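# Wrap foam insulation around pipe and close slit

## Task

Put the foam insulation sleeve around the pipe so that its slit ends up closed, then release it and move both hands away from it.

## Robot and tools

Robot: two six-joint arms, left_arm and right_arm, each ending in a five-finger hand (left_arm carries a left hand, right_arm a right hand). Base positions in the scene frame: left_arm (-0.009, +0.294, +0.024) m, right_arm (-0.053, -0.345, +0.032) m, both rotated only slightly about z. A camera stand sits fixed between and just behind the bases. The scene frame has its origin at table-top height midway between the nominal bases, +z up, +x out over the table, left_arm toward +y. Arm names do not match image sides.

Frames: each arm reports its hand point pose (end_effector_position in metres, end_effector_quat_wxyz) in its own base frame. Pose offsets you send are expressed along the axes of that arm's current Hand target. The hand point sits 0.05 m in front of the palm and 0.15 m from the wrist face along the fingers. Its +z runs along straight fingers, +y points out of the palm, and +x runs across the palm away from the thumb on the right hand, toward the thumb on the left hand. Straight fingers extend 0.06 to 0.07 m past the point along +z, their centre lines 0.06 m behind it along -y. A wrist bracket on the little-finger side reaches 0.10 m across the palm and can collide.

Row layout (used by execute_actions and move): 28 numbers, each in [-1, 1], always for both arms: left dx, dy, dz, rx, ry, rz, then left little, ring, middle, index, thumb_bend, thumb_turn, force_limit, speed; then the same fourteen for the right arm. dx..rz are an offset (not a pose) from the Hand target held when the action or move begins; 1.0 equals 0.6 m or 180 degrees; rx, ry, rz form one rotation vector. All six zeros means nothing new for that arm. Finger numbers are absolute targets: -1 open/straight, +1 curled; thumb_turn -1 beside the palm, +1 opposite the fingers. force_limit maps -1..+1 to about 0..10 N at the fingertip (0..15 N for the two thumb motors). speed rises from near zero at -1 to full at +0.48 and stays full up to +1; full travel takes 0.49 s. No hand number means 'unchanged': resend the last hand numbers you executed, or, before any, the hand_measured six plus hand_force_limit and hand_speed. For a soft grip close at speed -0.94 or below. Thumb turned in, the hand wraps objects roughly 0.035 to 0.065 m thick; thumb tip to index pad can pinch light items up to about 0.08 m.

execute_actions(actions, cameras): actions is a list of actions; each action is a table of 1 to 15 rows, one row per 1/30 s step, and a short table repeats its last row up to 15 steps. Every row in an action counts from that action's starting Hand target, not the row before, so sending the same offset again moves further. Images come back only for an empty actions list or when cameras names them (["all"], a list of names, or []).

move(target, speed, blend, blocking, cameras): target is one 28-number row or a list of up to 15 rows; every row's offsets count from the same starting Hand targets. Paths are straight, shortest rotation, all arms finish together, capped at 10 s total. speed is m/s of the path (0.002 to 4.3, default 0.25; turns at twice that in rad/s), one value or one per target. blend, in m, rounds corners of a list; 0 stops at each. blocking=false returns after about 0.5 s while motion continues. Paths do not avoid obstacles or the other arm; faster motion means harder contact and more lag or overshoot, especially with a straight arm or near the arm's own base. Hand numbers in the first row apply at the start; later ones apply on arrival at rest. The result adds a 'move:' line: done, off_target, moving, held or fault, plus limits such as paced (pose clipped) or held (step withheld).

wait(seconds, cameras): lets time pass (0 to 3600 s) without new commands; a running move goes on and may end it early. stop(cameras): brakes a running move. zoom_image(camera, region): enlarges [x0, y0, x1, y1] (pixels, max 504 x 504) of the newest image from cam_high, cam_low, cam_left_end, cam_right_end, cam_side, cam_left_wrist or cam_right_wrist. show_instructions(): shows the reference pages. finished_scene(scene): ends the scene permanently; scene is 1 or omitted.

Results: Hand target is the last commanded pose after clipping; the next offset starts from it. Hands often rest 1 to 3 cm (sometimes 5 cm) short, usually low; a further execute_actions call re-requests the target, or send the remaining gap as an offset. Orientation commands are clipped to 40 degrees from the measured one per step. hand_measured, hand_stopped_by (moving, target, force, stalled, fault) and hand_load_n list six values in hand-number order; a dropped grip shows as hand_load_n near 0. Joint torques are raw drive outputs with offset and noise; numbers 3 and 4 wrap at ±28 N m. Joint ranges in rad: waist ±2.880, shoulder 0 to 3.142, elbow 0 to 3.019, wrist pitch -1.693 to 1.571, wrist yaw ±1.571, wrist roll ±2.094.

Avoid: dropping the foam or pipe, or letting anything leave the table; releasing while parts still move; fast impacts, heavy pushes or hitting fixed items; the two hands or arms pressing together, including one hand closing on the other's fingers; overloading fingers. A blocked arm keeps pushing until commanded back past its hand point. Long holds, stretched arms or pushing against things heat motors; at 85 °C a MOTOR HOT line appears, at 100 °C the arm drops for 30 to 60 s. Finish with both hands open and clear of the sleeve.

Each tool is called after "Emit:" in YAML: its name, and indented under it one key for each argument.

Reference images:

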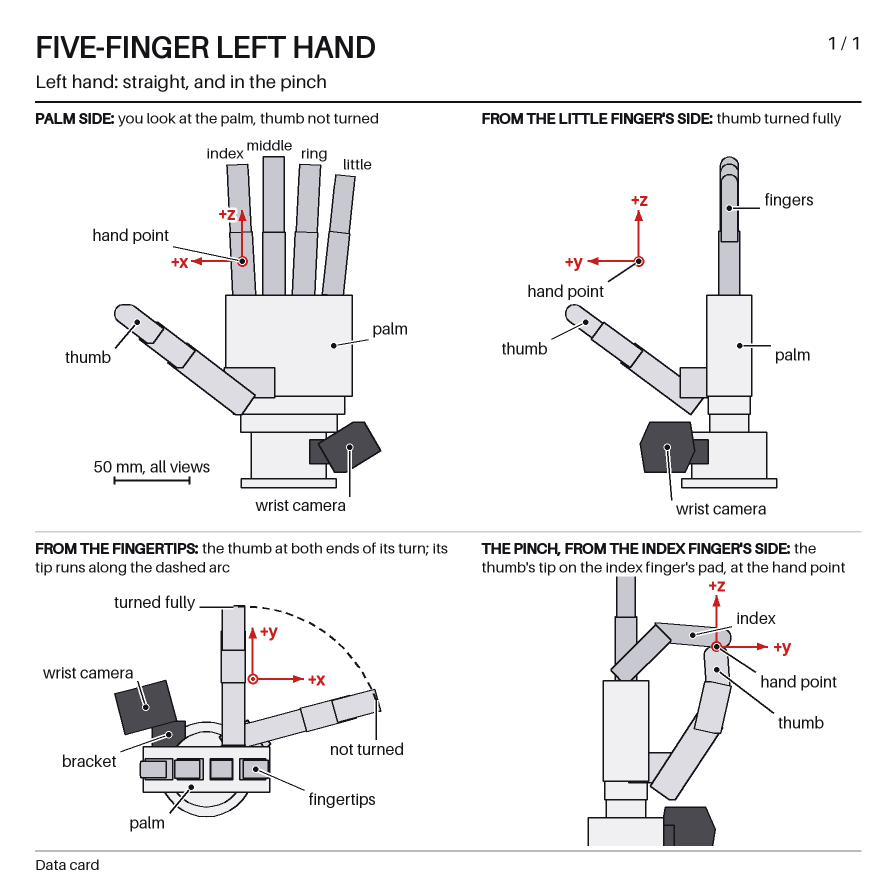

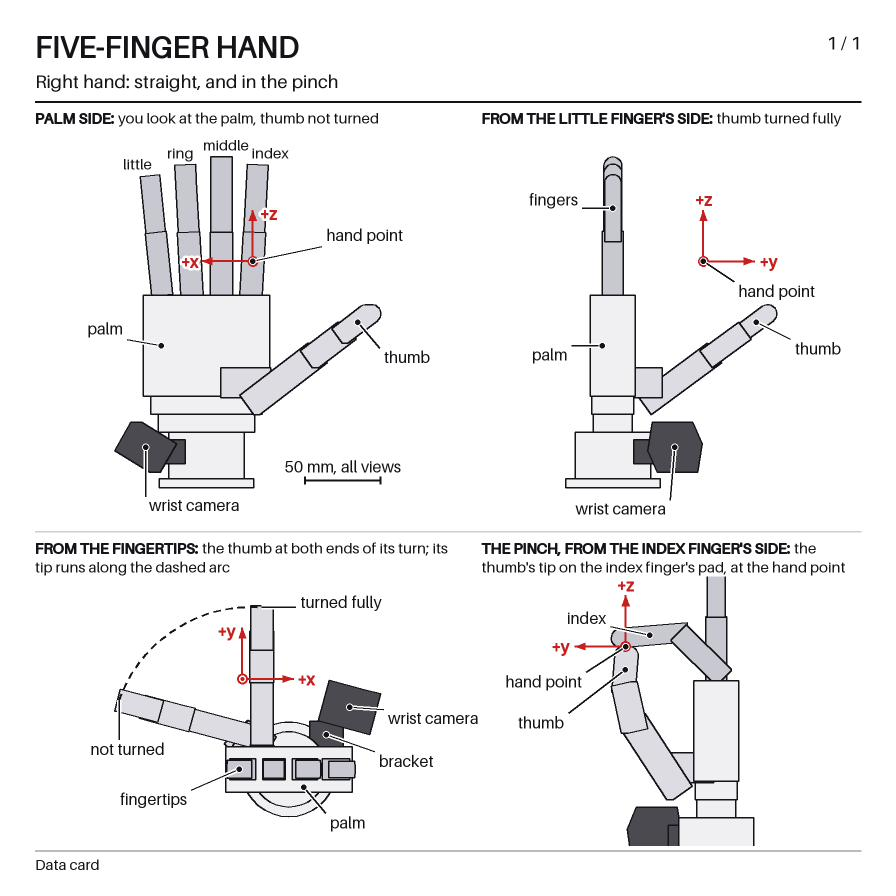

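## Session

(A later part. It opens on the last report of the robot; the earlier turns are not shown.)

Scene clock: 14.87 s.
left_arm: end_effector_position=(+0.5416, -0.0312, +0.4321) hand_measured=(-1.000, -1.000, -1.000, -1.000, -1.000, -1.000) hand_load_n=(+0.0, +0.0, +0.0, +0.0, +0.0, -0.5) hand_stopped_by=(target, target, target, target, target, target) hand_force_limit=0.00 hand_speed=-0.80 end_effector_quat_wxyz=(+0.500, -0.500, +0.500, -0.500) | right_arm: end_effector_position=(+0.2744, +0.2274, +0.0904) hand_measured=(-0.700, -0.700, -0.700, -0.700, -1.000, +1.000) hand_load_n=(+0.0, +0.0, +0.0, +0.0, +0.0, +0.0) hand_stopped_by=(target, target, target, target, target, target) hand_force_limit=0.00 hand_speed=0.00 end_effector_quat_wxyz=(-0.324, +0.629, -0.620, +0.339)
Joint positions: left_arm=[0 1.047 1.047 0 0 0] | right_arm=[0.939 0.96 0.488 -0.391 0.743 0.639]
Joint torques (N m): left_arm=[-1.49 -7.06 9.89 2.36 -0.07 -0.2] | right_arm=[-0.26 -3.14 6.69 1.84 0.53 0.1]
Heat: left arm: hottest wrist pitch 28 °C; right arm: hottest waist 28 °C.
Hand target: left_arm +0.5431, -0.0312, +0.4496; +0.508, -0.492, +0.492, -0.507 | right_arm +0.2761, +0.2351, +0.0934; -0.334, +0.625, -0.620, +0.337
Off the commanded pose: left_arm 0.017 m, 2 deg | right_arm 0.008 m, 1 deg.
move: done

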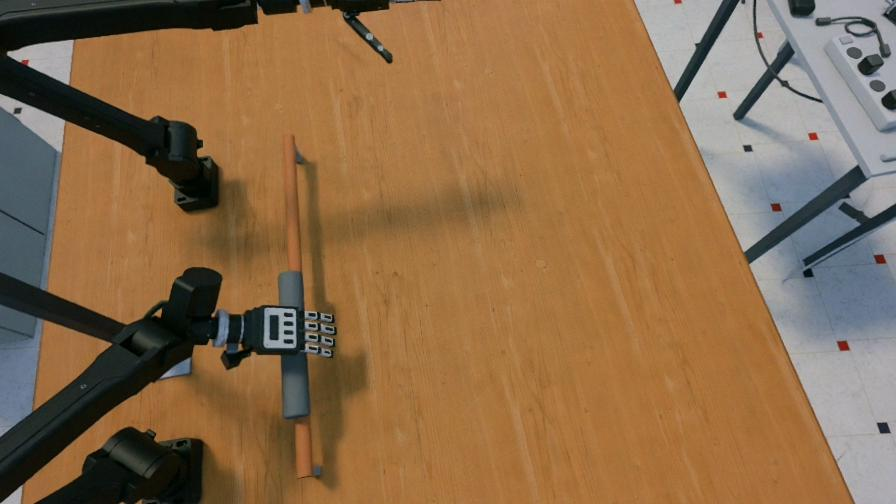

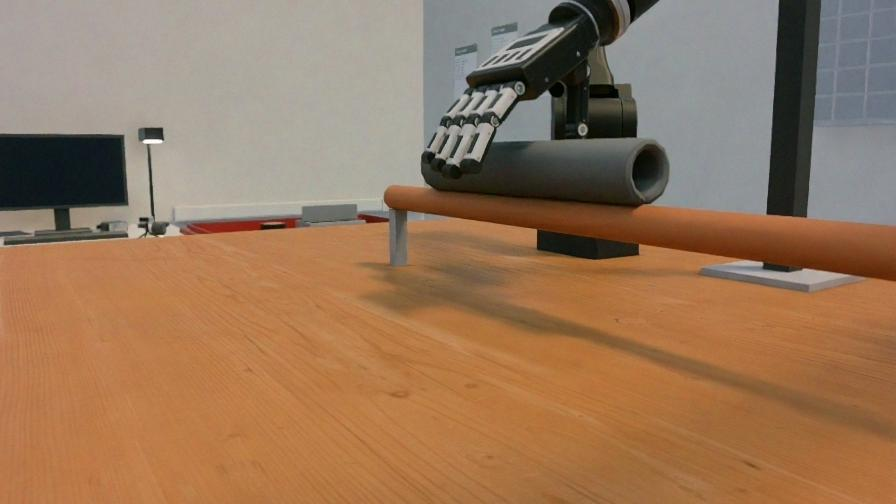

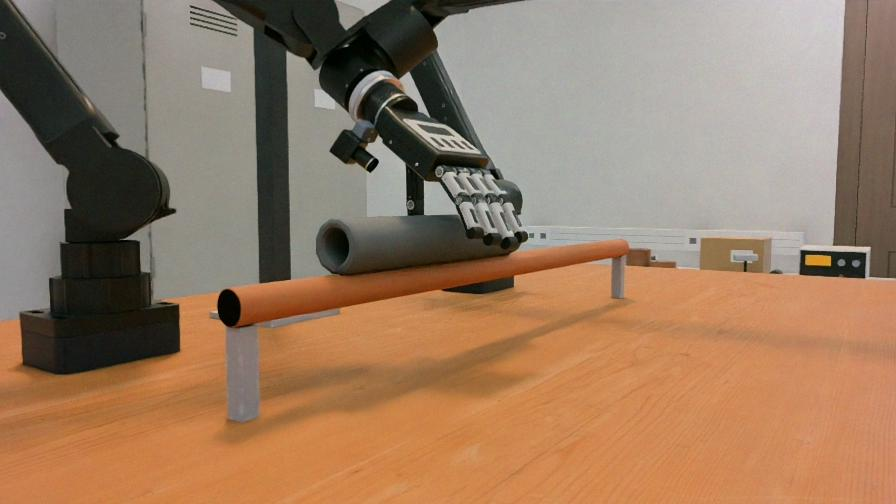

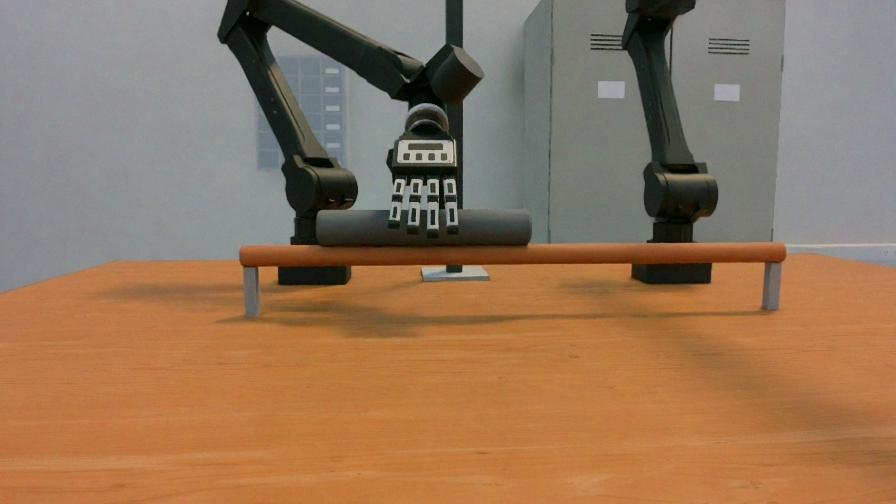

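Emit:
move:
  target: [0,0,0,0,0,0,-1,-1,-1,-1,-1,-1,0,-0.8,0,0.0395,0.0187,0,0,0,-0.7,-0.7,-0.7,-0.7,-1,1,0,0]
  speed: 0.04
  cameras: ["cam_left_end","cam_right_end","cam_side"]

Emit:
zoom_image:
  camera: "cam_right_end"
  region: [300, 90, 560, 290]

Emit:
zoom_image:
  camera: "cam_left_end"
  region: [400, 0, 700, 230]

Scene clock: 17.57 s.
left_arm: end_effector_position=(+0.5416, -0.0312, +0.4321) hand_measured=(-1.000, -1.000, -1.000, -1.000, -1.000, -1.000) hand_load_n=(+0.0, +0.0, +0.0, +0.0, +0.0, -0.5) hand_stopped_by=(target, target, target, target, target, target) hand_force_limit=0.00 hand_speed=-0.80 end_effector_quat_wxyz=(+0.500, -0.500, +0.500, -0.500) | right_arm: end_effector_position=(+0.2716, +0.2268, +0.0651) hand_measured=(-0.700, -0.700, -0.700, -0.700, -1.000, +1.000) hand_load_n=(+0.0, +0.0, +0.0, -0.5, +0.0, +0.0) hand_stopped_by=(target, target, target, target, target, target) hand_force_limit=0.00 hand_speed=0.00 end_effector_quat_wxyz=(-0.324, +0.628, -0.621, +0.340)
Joint positions: left_arm=[0 1.047 1.047 0 0 0] | right_arm=[0.948 1.008 0.438 -0.299 0.751 0.651]
Joint torques (N m): left_arm=[-1.9 -7 10.02 2.28 -0.07 -0.2] | right_arm=[-0.56 -3.37 6.34 1.47 0.53 0.12]
Heat: left arm: hottest wrist pitch 28 °C; right arm: hottest waist 27 °C.
Hand target: left_arm +0.5431, -0.0312, +0.4496; +0.508, -0.492, +0.492, -0.507 | right_arm +0.2724, +0.2349, +0.0674; -0.334, +0.625, -0.620, +0.337
Off the commanded pose: left_arm 0.017 m, 2 deg | right_arm 0.008 m, 1 deg.
move: done

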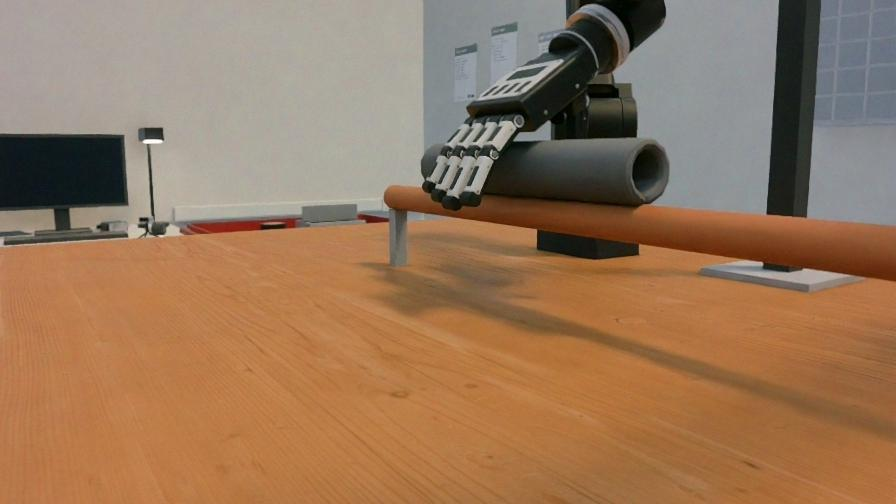

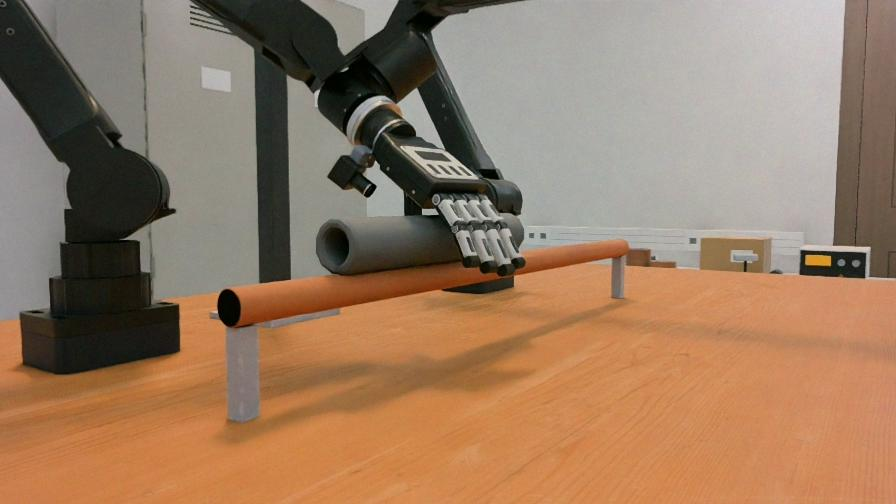

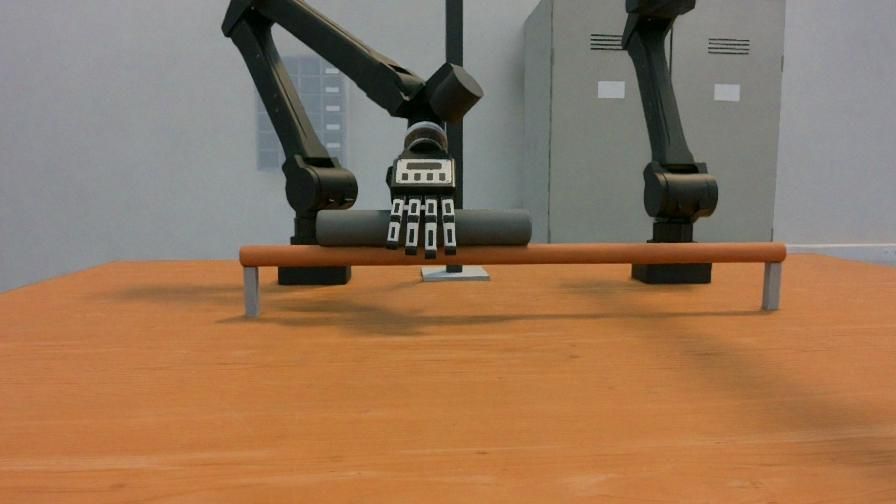

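Scaled by 1.938.

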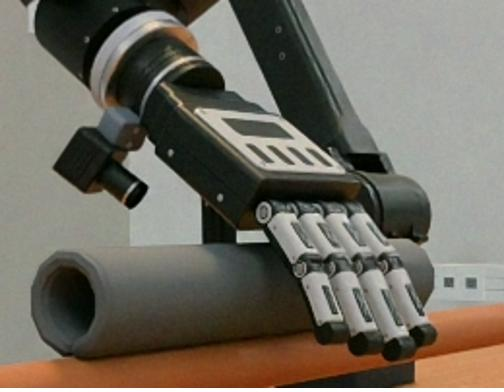

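Scaled by 1.680.

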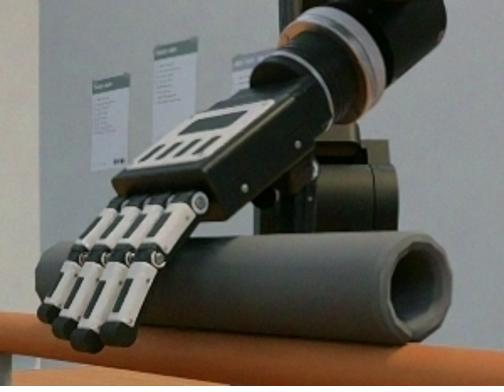

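Emit:
move:
  target: [0,0,0,0,0,0,-1,-1,-1,-1,-1,-1,0,-0.8,0,0.021,0.0136,0,0,0,-0.7,-0.7,-0.7,-0.7,-1,1,0,0]
  speed: 0.03
  cameras: ["cam_left_end","cam_right_end"]

Emit:
zoom_image:
  camera: "cam_right_end"
  region: [300, 90, 560, 290]

Emit:
zoom_image:
  camera: "cam_left_end"
  region: [400, 0, 700, 230]

Scene clock: 18.70 s.
left_arm: end_effector_position=(+0.5416, -0.0312, +0.4321) hand_measured=(-1.000, -1.000, -1.000, -1.000, -1.000, -1.000) hand_load_n=(+0.0, -0.5, +0.0, +0.0, +0.0, +0.0) hand_stopped_by=(target, target, target, target, target, target) hand_force_limit=0.00 hand_speed=-0.80 end_effector_quat_wxyz=(+0.500, -0.500, +0.500, -0.500) | right_arm: end_effector_position=(+0.2730, +0.2281, +0.0528) hand_measured=(-0.700, -0.700, -0.700, -0.700, -1.000, +1.000) hand_load_n=(+0.5, +0.0, +0.0, +0.0, +0.0, +0.0) hand_stopped_by=(target, target, target, target, target, target) hand_force_limit=0.00 hand_speed=0.00 end_effector_quat_wxyz=(-0.327, +0.625, -0.621, +0.340)
Joint positions: left_arm=[0 1.047 1.047 0 0 0] | right_arm=[0.948 1.045 0.416 -0.234 0.753 0.652]
Joint torques (N m): left_arm=[-1.73 -7.18 9.95 2.32 -0.06 -0.2] | right_arm=[-0.15 -3.31 5.85 1.55 0.42 0.11]
Heat: left arm: hottest wrist pitch 28 °C; right arm: hottest waist 27 °C.
Hand target: left_arm +0.5431, -0.0312, +0.4496; +0.508, -0.492, +0.492, -0.507 | right_arm +0.2722, +0.2348, +0.0523; -0.334, +0.625, -0.620, +0.337
Off the commanded pose: left_arm 0.017 m, 2 deg | right_arm 0.007 m, 1 deg.
move: done

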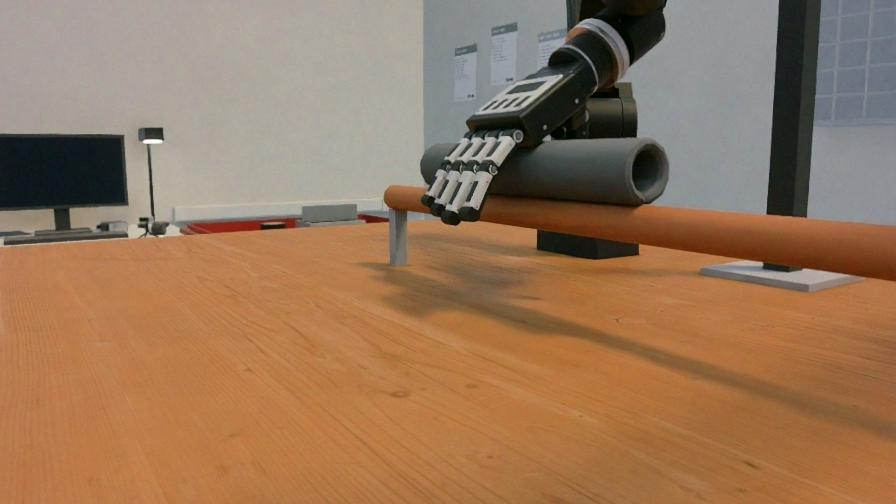

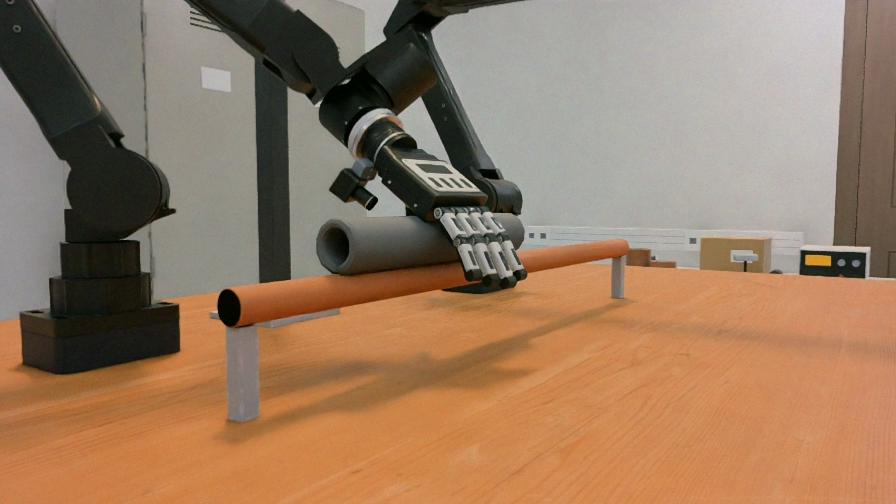

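Scaled by 1.938.

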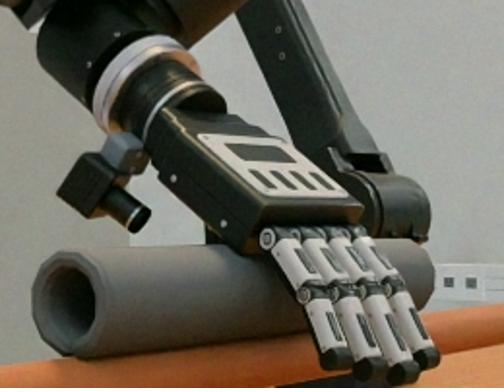

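Scaled by 1.680.

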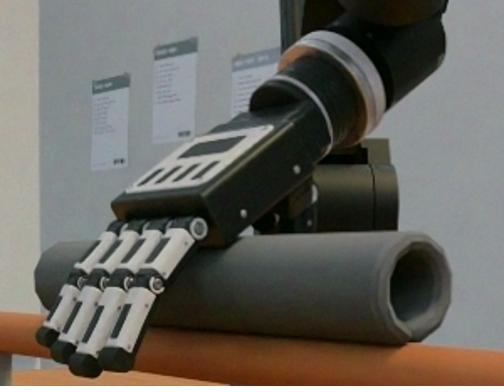

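Emit:
move:
  target: [0,0,0,0,0,0,-1,-1,-1,-1,-1,-1,0,-0.8,0,0.014,0.0091,0,0,0,-0.1,-0.1,-0.1,-0.1,-1,1,-0.6,-0.5]
  speed: 0.03
  cameras: ["cam_left_end","cam_right_end"]

Emit:
zoom_image:
  camera: "cam_right_end"
  region: [300, 90, 560, 290]

Emit:
zoom_image:
  camera: "cam_left_end"
  region: [400, 0, 700, 230]

Scene clock: 19.83 s.
left_arm: end_effector_position=(+0.5416, -0.0312, +0.4321) hand_measured=(-1.000, -1.000, -1.000, -1.000, -1.000, -1.000) hand_load_n=(+0.0, +0.0, +0.0, +0.0, +0.0, +0.0) hand_stopped_by=(target, target, target, target, target, target) hand_force_limit=0.00 hand_speed=-0.80 end_effector_quat_wxyz=(+0.500, -0.500, +0.500, -0.500) | right_arm: end_effector_position=(+0.2761, +0.2307, +0.0488) hand_measured=(-0.100, -0.100, -0.100, -0.100, -1.000, +1.000) hand_load_n=(+0.0, +0.0, +0.0, +0.0, +0.0, +0.0) hand_stopped_by=(target, target, target, target, target, target) hand_force_limit=-0.60 hand_speed=-0.50 end_effector_quat_wxyz=(-0.334, +0.620, -0.622, +0.341)
Joint positions: left_arm=[0 1.047 1.047 0 0 0] | right_arm=[0.948 1.067 0.406 -0.185 0.759 0.652]
Joint torques (N m): left_arm=[-1.85 -7.06 9.95 2.28 -0.06 -0.2] | right_arm=[-0.62 -2.26 5.44 1.31 0.23 0.08]
Heat: left arm: hottest wrist pitch 28 °C; right arm: hottest waist 27 °C.
Hand target: left_arm +0.5431, -0.0312, +0.4496; +0.508, -0.492, +0.492, -0.507 | right_arm +0.2721, +0.2347, +0.0423; -0.334, +0.625, -0.620, +0.337
Off the commanded pose: left_arm 0.017 m, 2 deg | right_arm 0.009 m, 1 deg.
move: done

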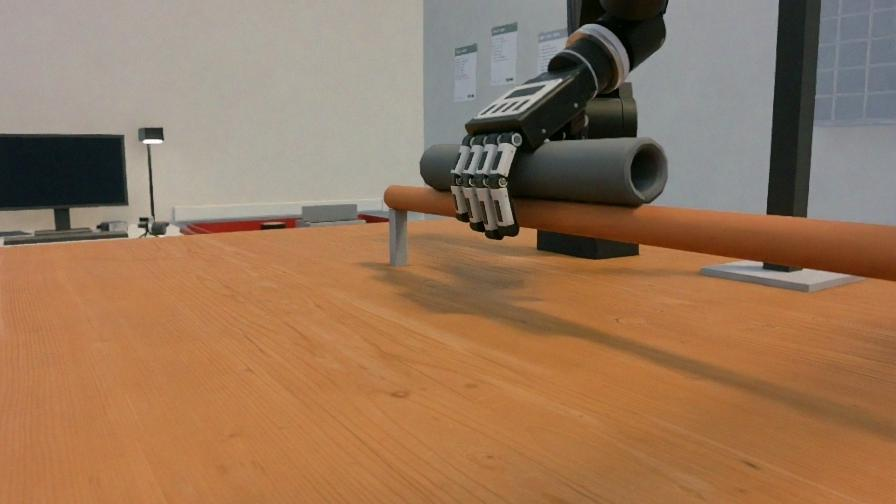

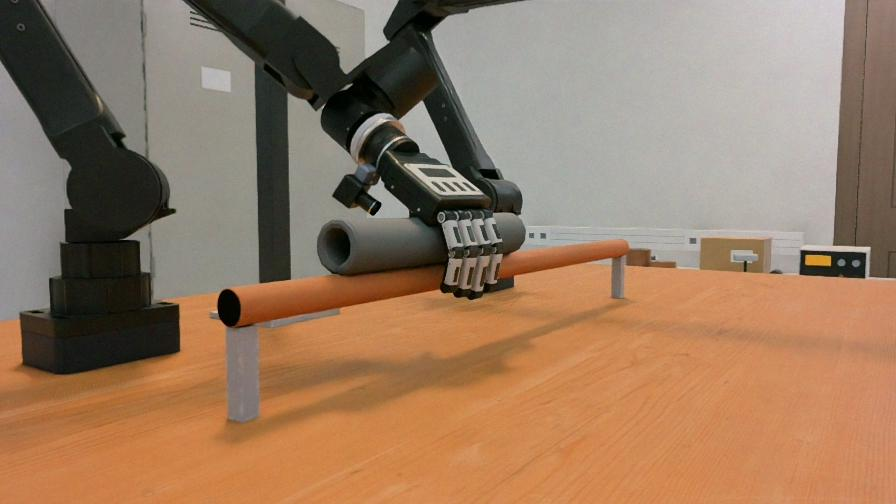

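Scaled by 1.938.

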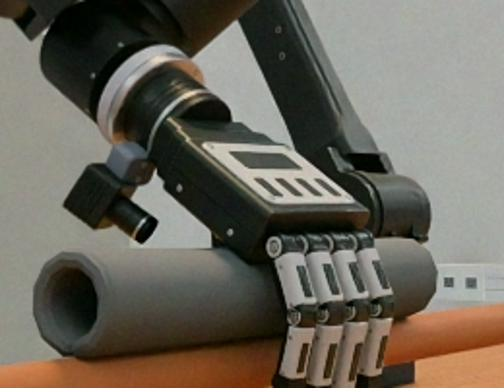

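Scaled by 1.680.

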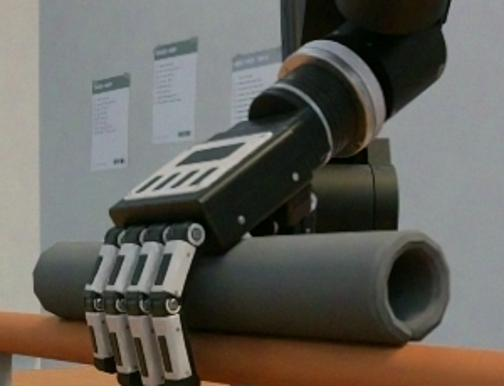

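Emit:
move:
  target: [0,0,0,0,0,0,-1,-1,-1,-1,-1,-1,0,-0.8,0,0.014,0.0091,0,0,0,-0.1,-0.1,-0.1,-0.1,-1,1,-0.6,-0.5]
  speed: 0.03
  cameras: ["cam_left_end","cam_right_end"]

Emit:
zoom_image:
  camera: "cam_right_end"
  region: [300, 90, 560, 290]

Emit:
zoom_image:
  camera: "cam_left_end"
  region: [400, 0, 700, 230]

Scene clock: 20.87 s.
left_arm: end_effector_position=(+0.5416, -0.0312, +0.4321) hand_measured=(-1.000, -1.000, -1.000, -1.000, -1.000, -1.000) hand_load_n=(+0.0, +0.0, +0.0, +0.0, +0.0, +0.0) hand_stopped_by=(target, target, target, target, target, target) hand_force_limit=0.00 hand_speed=-0.80 end_effector_quat_wxyz=(+0.500, -0.500, +0.500, -0.500) | right_arm: end_effector_position=(+0.2794, +0.2333, +0.0449) hand_measured=(-0.100, -0.100, -0.100, -0.100, -1.000, +1.000) hand_load_n=(+0.0, +0.5, +0.0, +0.0, +0.0, +0.0) hand_stopped_by=(target, target, target, target, target, target) hand_force_limit=-0.60 hand_speed=-0.50 end_effector_quat_wxyz=(-0.341, +0.615, -0.623, +0.343)
Joint positions: left_arm=[0 1.047 1.047 0 0 0] | right_arm=[0.948 1.09 0.397 -0.136 0.765 0.651]
Joint torques (N m): left_arm=[-1.96 -6.95 9.92 2.28 -0.07 -0.19] | right_arm=[-0.32 -2.67 4.81 1.39 -0.01 0.1]
Heat: left arm: hottest wrist pitch 28 °C; right arm: hottest waist 27 °C.
Hand target: left_arm +0.5431, -0.0312, +0.4496; +0.508, -0.492, +0.492, -0.507 | right_arm +0.2721, +0.2347, +0.0323; -0.334, +0.625, -0.620, +0.337
Off the commanded pose: left_arm 0.017 m, 2 deg | right_arm 0.015 m, 2 deg.
move: off_target (right_arm)

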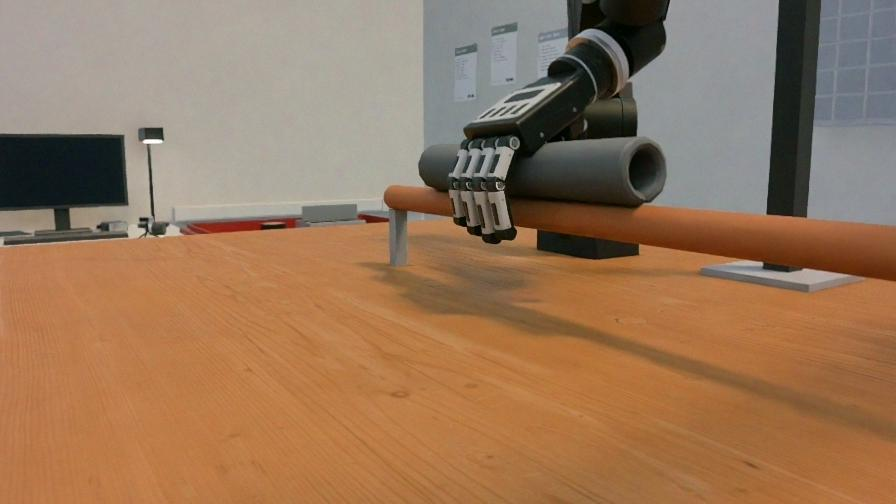

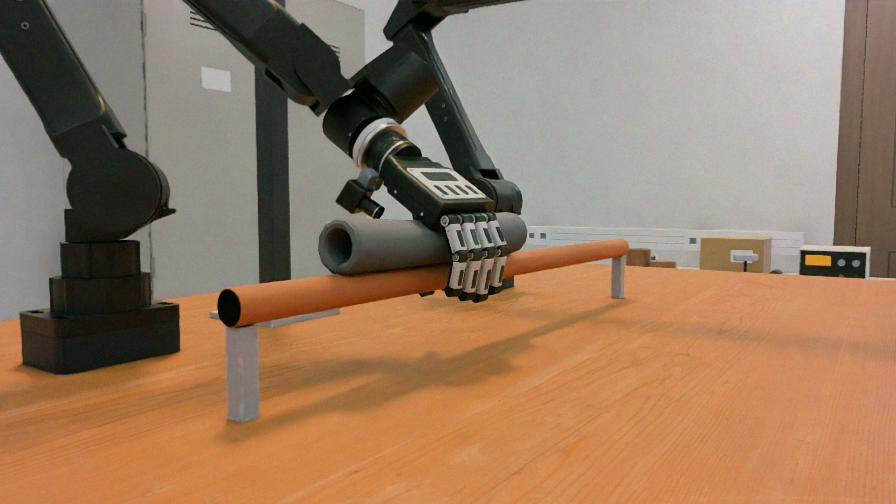

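Scaled by 1.938.

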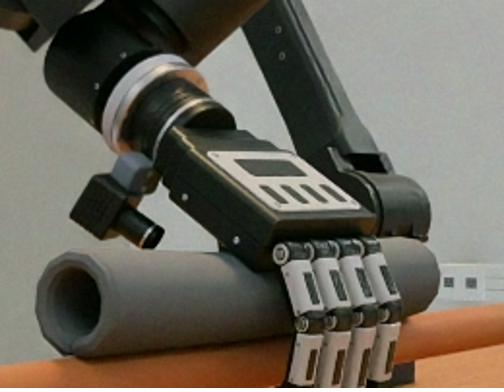

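Scaled by 1.680.

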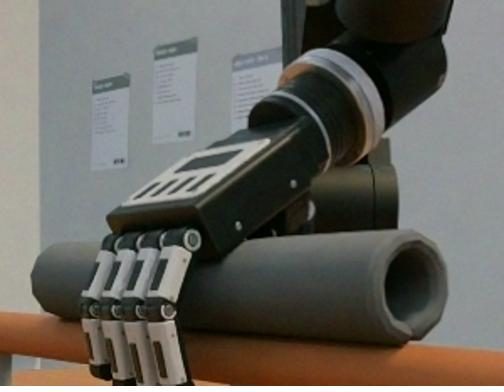

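Emit:
zoom_image:
  camera: "cam_right_end"
  region: [300, 200, 400, 300]

Emit:
zoom_image:
  camera: "cam_left_end"
  region: [600, 120, 700, 220]

Scaled by 5.040.

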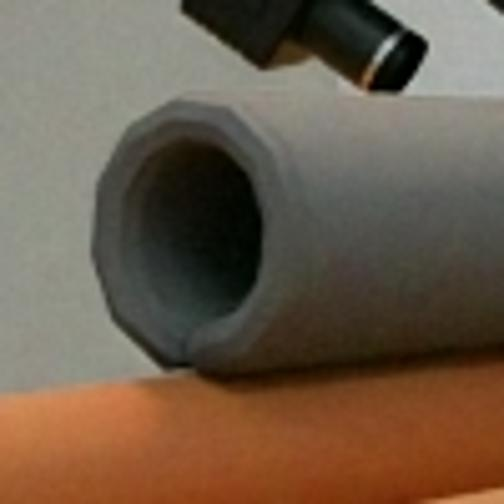

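Scaled by 5.040.

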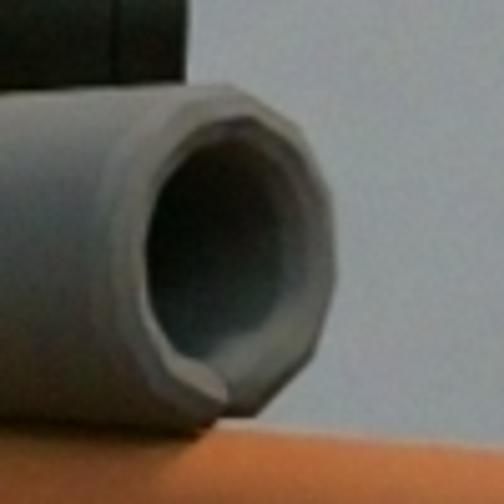

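Emit:
move:
  target: [0,0,0,0,0,0,-1,-1,-1,-1,-1,-1,0,-0.8,0,0.014,-0.0148,0,0,0,-0.1,-0.1,-0.1,-0.1,-1,1,-0.6,-0.5]
  speed: 0.03
  cameras: ["cam_left_end","cam_right_end"]

Emit:
zoom_image:
  camera: "cam_right_end"
  region: [300, 200, 400, 300]

Emit:
zoom_image:
  camera: "cam_left_end"
  region: [600, 120, 700, 220]

Scene clock: 22.20 s.
left_arm: end_effector_position=(+0.5416, -0.0312, +0.4321) hand_measured=(-1.000, -1.000, -1.000, -1.000, -1.000, -1.000) hand_load_n=(+0.0, +0.0, +0.0, +0.0, +0.0, +0.0) hand_stopped_by=(target, target, target, target, target, target) hand_force_limit=0.00 hand_speed=-0.80 end_effector_quat_wxyz=(+0.500, -0.500, +0.500, -0.500) | right_arm: end_effector_position=(+0.2752, +0.2335, +0.0440) hand_measured=(-0.100, -0.100, -0.100, -0.100, -1.000, +1.000) hand_load_n=(+0.0, +0.0, +0.0, +0.0, +0.0, +0.0) hand_stopped_by=(target, target, target, target, target, target) hand_force_limit=-0.60 hand_speed=-0.50 end_effector_quat_wxyz=(-0.343, +0.611, -0.622, +0.350)
Joint positions: left_arm=[0 1.047 1.047 0 0 0] | right_arm=[0.974 1.09 0.39 -0.139 0.797 0.672]
Joint torques (N m): left_arm=[-1.38 -6.83 9.99 2.35 -0.08 -0.19] | right_arm=[0.85 -3.66 4.31 0.09 -0.27 0.32]
Heat: left arm: hottest wrist pitch 28 °C; right arm: hottest waist 27 °C.
Hand target: left_arm +0.5431, -0.0312, +0.4496; +0.508, -0.492, +0.492, -0.507 | right_arm +0.2602, +0.2346, +0.0303; -0.334, +0.625, -0.620, +0.337
Off the commanded pose: left_arm 0.017 m, 2 deg | right_arm 0.021 m, 2 deg.
move: off_target (right_arm)

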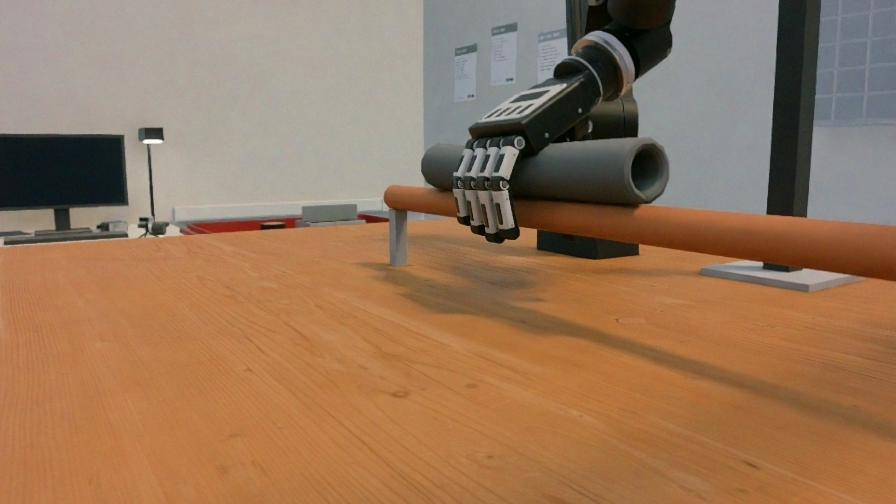

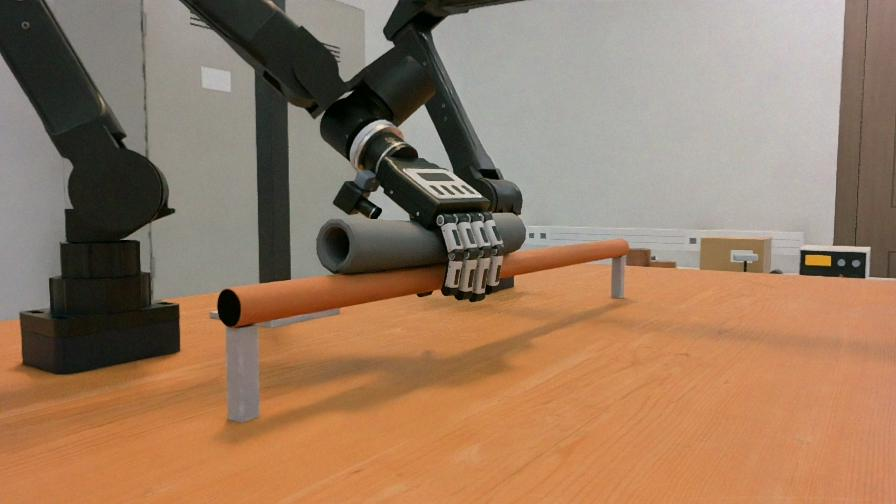

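Scaled by 5.040.

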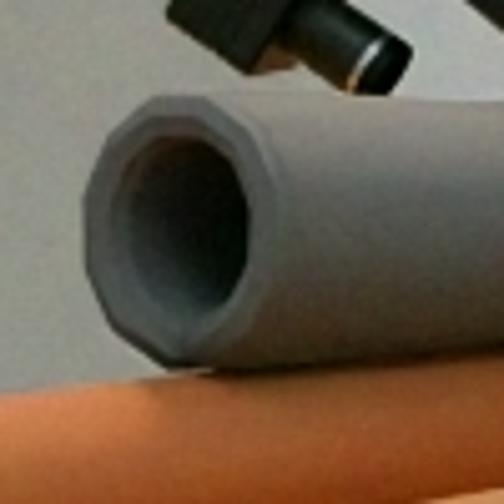

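Scaled by 5.040.

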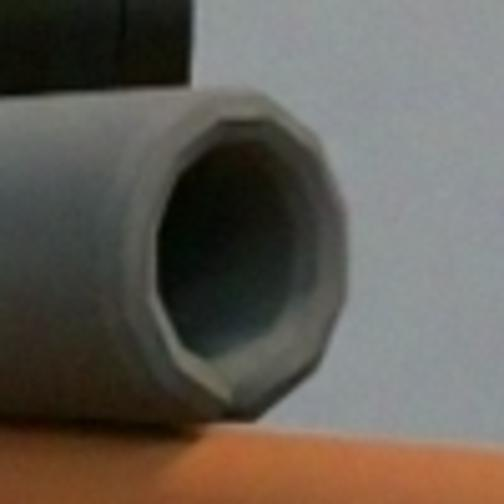

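Emit:
move:
  target: [0,0,0,0,0,0,-1,-1,-1,-1,-1,-1,0,-0.8,0,0.021,0.0136,0,0,0,-0.1,-0.1,-0.1,-0.1,-1,1,-0.6,-0.5]
  speed: 0.03
  cameras: ["cam_left_end","cam_right_end"]

Emit:
zoom_image:
  camera: "cam_right_end"
  region: [300, 90, 560, 290]

Emit:
zoom_image:
  camera: "cam_left_end"
  region: [400, 0, 700, 230]

Scene clock: 23.37 s.
left_arm: end_effector_position=(+0.5416, -0.0312, +0.4321) hand_measured=(-1.000, -1.000, -1.000, -1.000, -1.000, -1.000) hand_load_n=(+0.0, +0.0, +0.0, +0.0, +0.0, -0.5) hand_stopped_by=(target, target, target, target, target, target) hand_force_limit=0.00 hand_speed=-0.80 end_effector_quat_wxyz=(+0.500, -0.500, +0.500, -0.500) | right_arm: end_effector_position=(+0.2768, +0.2345, +0.0410) hand_measured=(-0.100, -0.100, -0.100, -0.100, -1.000, +1.000) hand_load_n=(+0.0, +0.0, +0.0, +0.0, +0.0, -0.5) hand_stopped_by=(target, target, target, target, target, target) hand_force_limit=-0.60 hand_speed=-0.50 end_effector_quat_wxyz=(-0.351, +0.604, -0.623, +0.351)
Joint positions: left_arm=[0 1.047 1.047 0 0 0] | right_arm=[0.975 1.104 0.376 -0.093 0.804 0.674]
Joint torques (N m): left_arm=[-1.61 -6.95 9.95 2.29 -0.09 -0.21] | right_arm=[0.5 -1.55 3.77 0.72 -0.47 0.3]
Heat: left arm: hottest wrist pitch 28 °C; right arm: hottest waist 27 °C.
Hand target: left_arm +0.5431, -0.0312, +0.4496; +0.508, -0.492, +0.492, -0.507 | right_arm +0.2600, +0.2345, +0.0153; -0.334, +0.625, -0.620, +0.337
Off the commanded pose: left_arm 0.017 m, 2 deg | right_arm 0.031 m, 3 deg.
move: off_target (right_arm)

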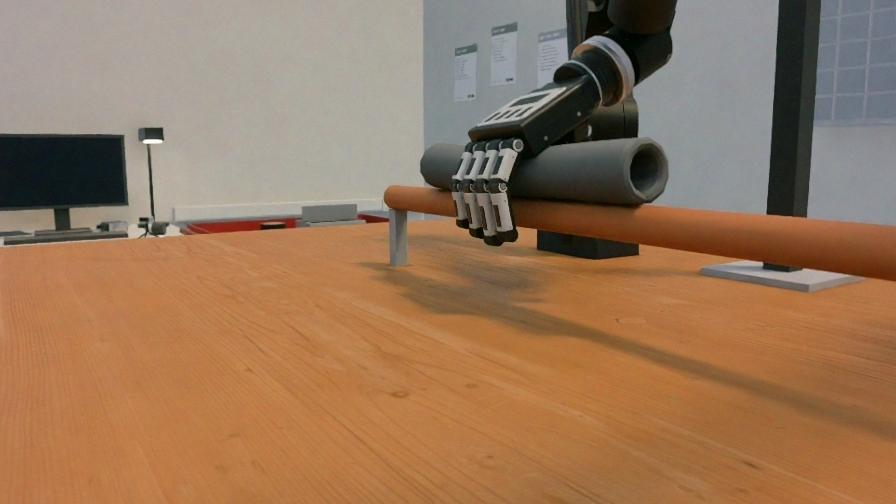

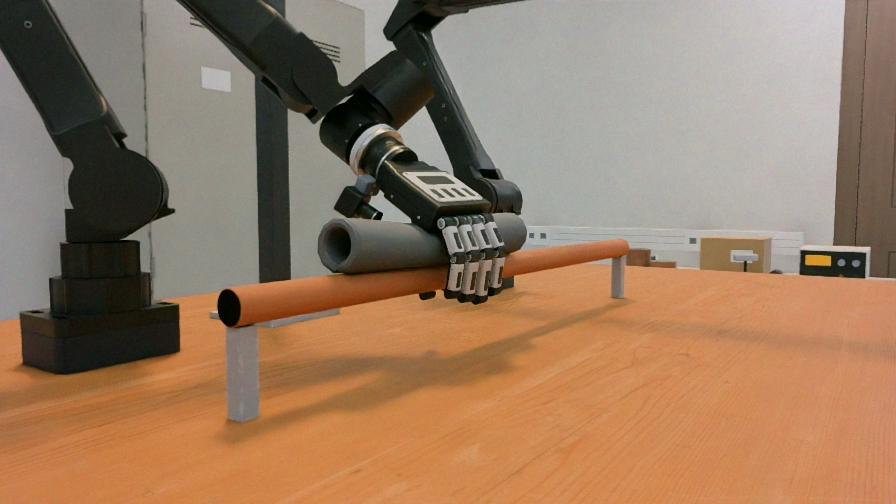

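Scaled by 1.938.

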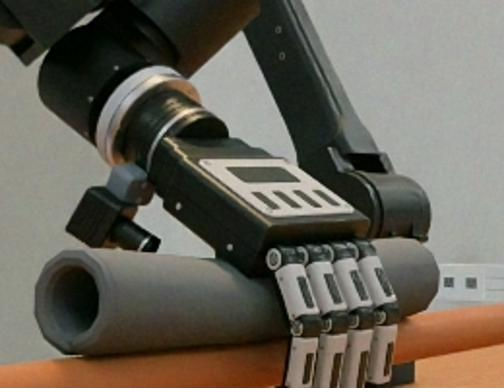

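Scaled by 1.680.

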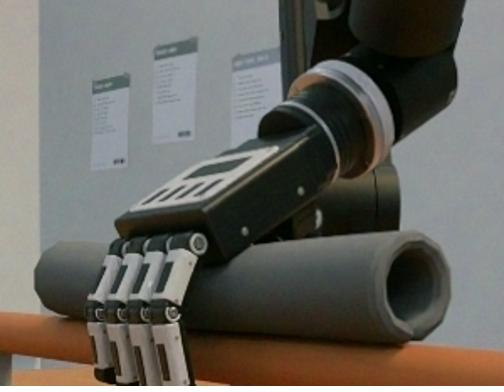

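Emit:
move:
  target: [0,0,0,0,0,0,-1,-1,-1,-1,-1,-1,0,-0.8,0,0.036,0.012,0,0,0,-0.1,-0.1,-0.1,-0.1,-1,1,-0.6,-0.5]
  speed: 0.03
  cameras: ["cam_left_end","cam_right_end"]

Emit:
zoom_image:
  camera: "cam_right_end"
  region: [300, 90, 560, 290]

Emit:
zoom_image:
  camera: "cam_left_end"
  region: [400, 0, 700, 230]

Scene clock: 24.93 s.
left_arm: end_effector_position=(+0.5416, -0.0312, +0.4321) hand_measured=(-1.000, -1.000, -1.000, -1.000, -1.000, -1.000) hand_load_n=(+0.0, +0.0, -0.5, -0.5, +0.0, -0.5) hand_stopped_by=(target, target, target, target, target, target) hand_force_limit=0.00 hand_speed=-0.80 end_effector_quat_wxyz=(+0.500, -0.500, +0.500, -0.500) | right_arm: end_effector_position=(+0.2805, +0.2365, +0.0323) hand_measured=(-0.100, -0.100, -0.100, -0.100, -1.000, +1.000) hand_load_n=(+0.0, +0.0, +0.0, +0.0, +0.0, +0.0) hand_stopped_by=(target, target, target, target, target, target) hand_force_limit=-0.60 hand_speed=-0.50 end_effector_quat_wxyz=(-0.362, +0.593, -0.625, +0.356)
Joint positions: left_arm=[0 1.047 1.047 0 0 0] | right_arm=[0.981 1.151 0.355 -0.001 0.827 0.68]
Joint torques (N m): left_arm=[-1.85 -7.12 9.94 2.3 -0.07 -0.2] | right_arm=[1.49 -1.14 2.61 0.36 -0.88 0.43]
Heat: left arm: hottest wrist pitch 28 °C; right arm: hottest waist 27 °C.
Hand target: left_arm +0.5431, -0.0312, +0.4496; +0.508, -0.492, +0.492, -0.507 | right_arm +0.2541, +0.2341, -0.0069; -0.333, +0.625, -0.620, +0.337
Off the commanded pose: left_arm 0.017 m, 2 deg | right_arm 0.047 m, 5 deg.
move: off_target (right_arm)

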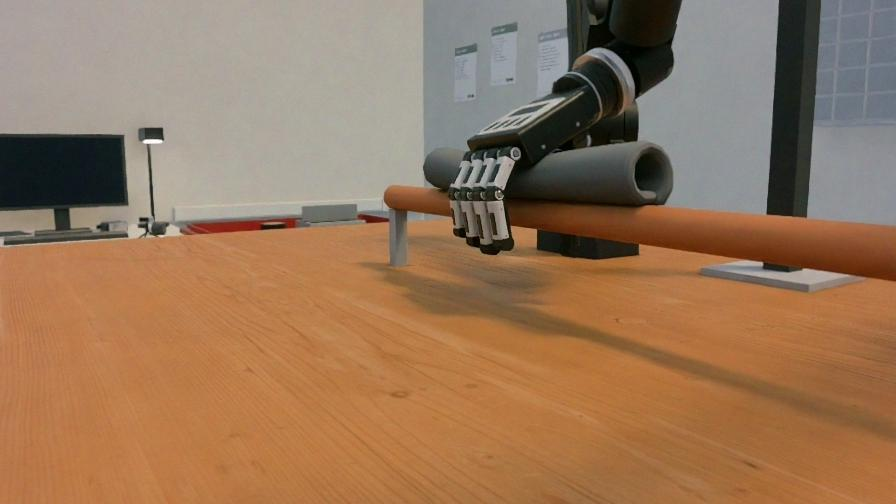

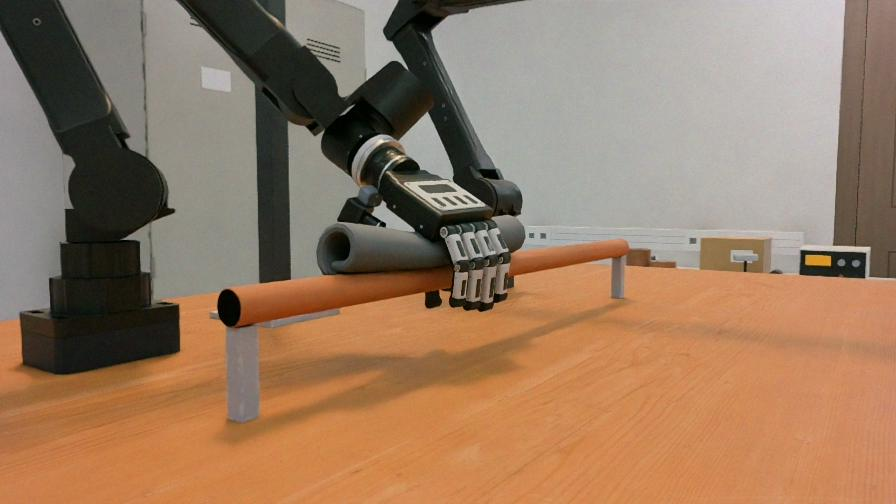

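Scaled by 1.938.

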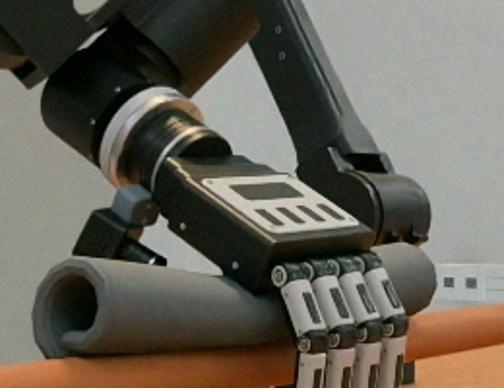

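Scaled by 1.680.

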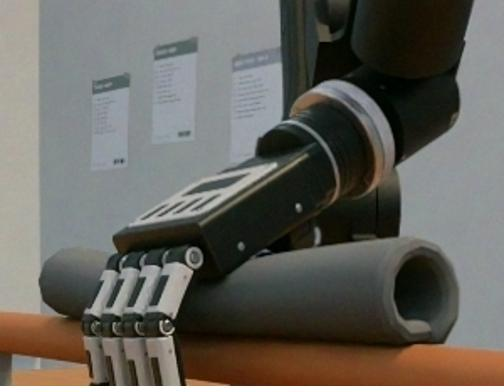

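Emit:
zoom_image:
  camera: "cam_right_end"
  region: [300, 200, 400, 300]

Emit:
zoom_image:
  camera: "cam_left_end"
  region: [600, 120, 700, 220]

Scaled by 5.040.

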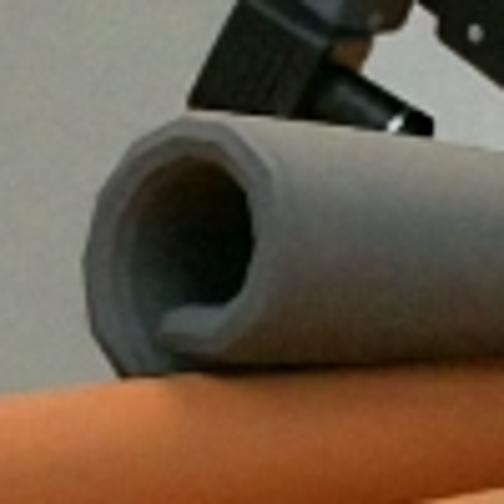

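Scaled by 5.040.

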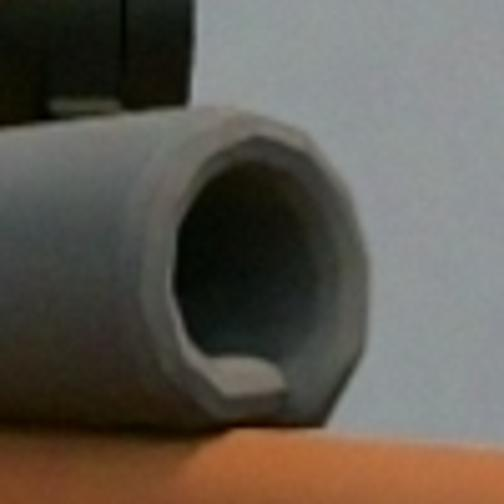

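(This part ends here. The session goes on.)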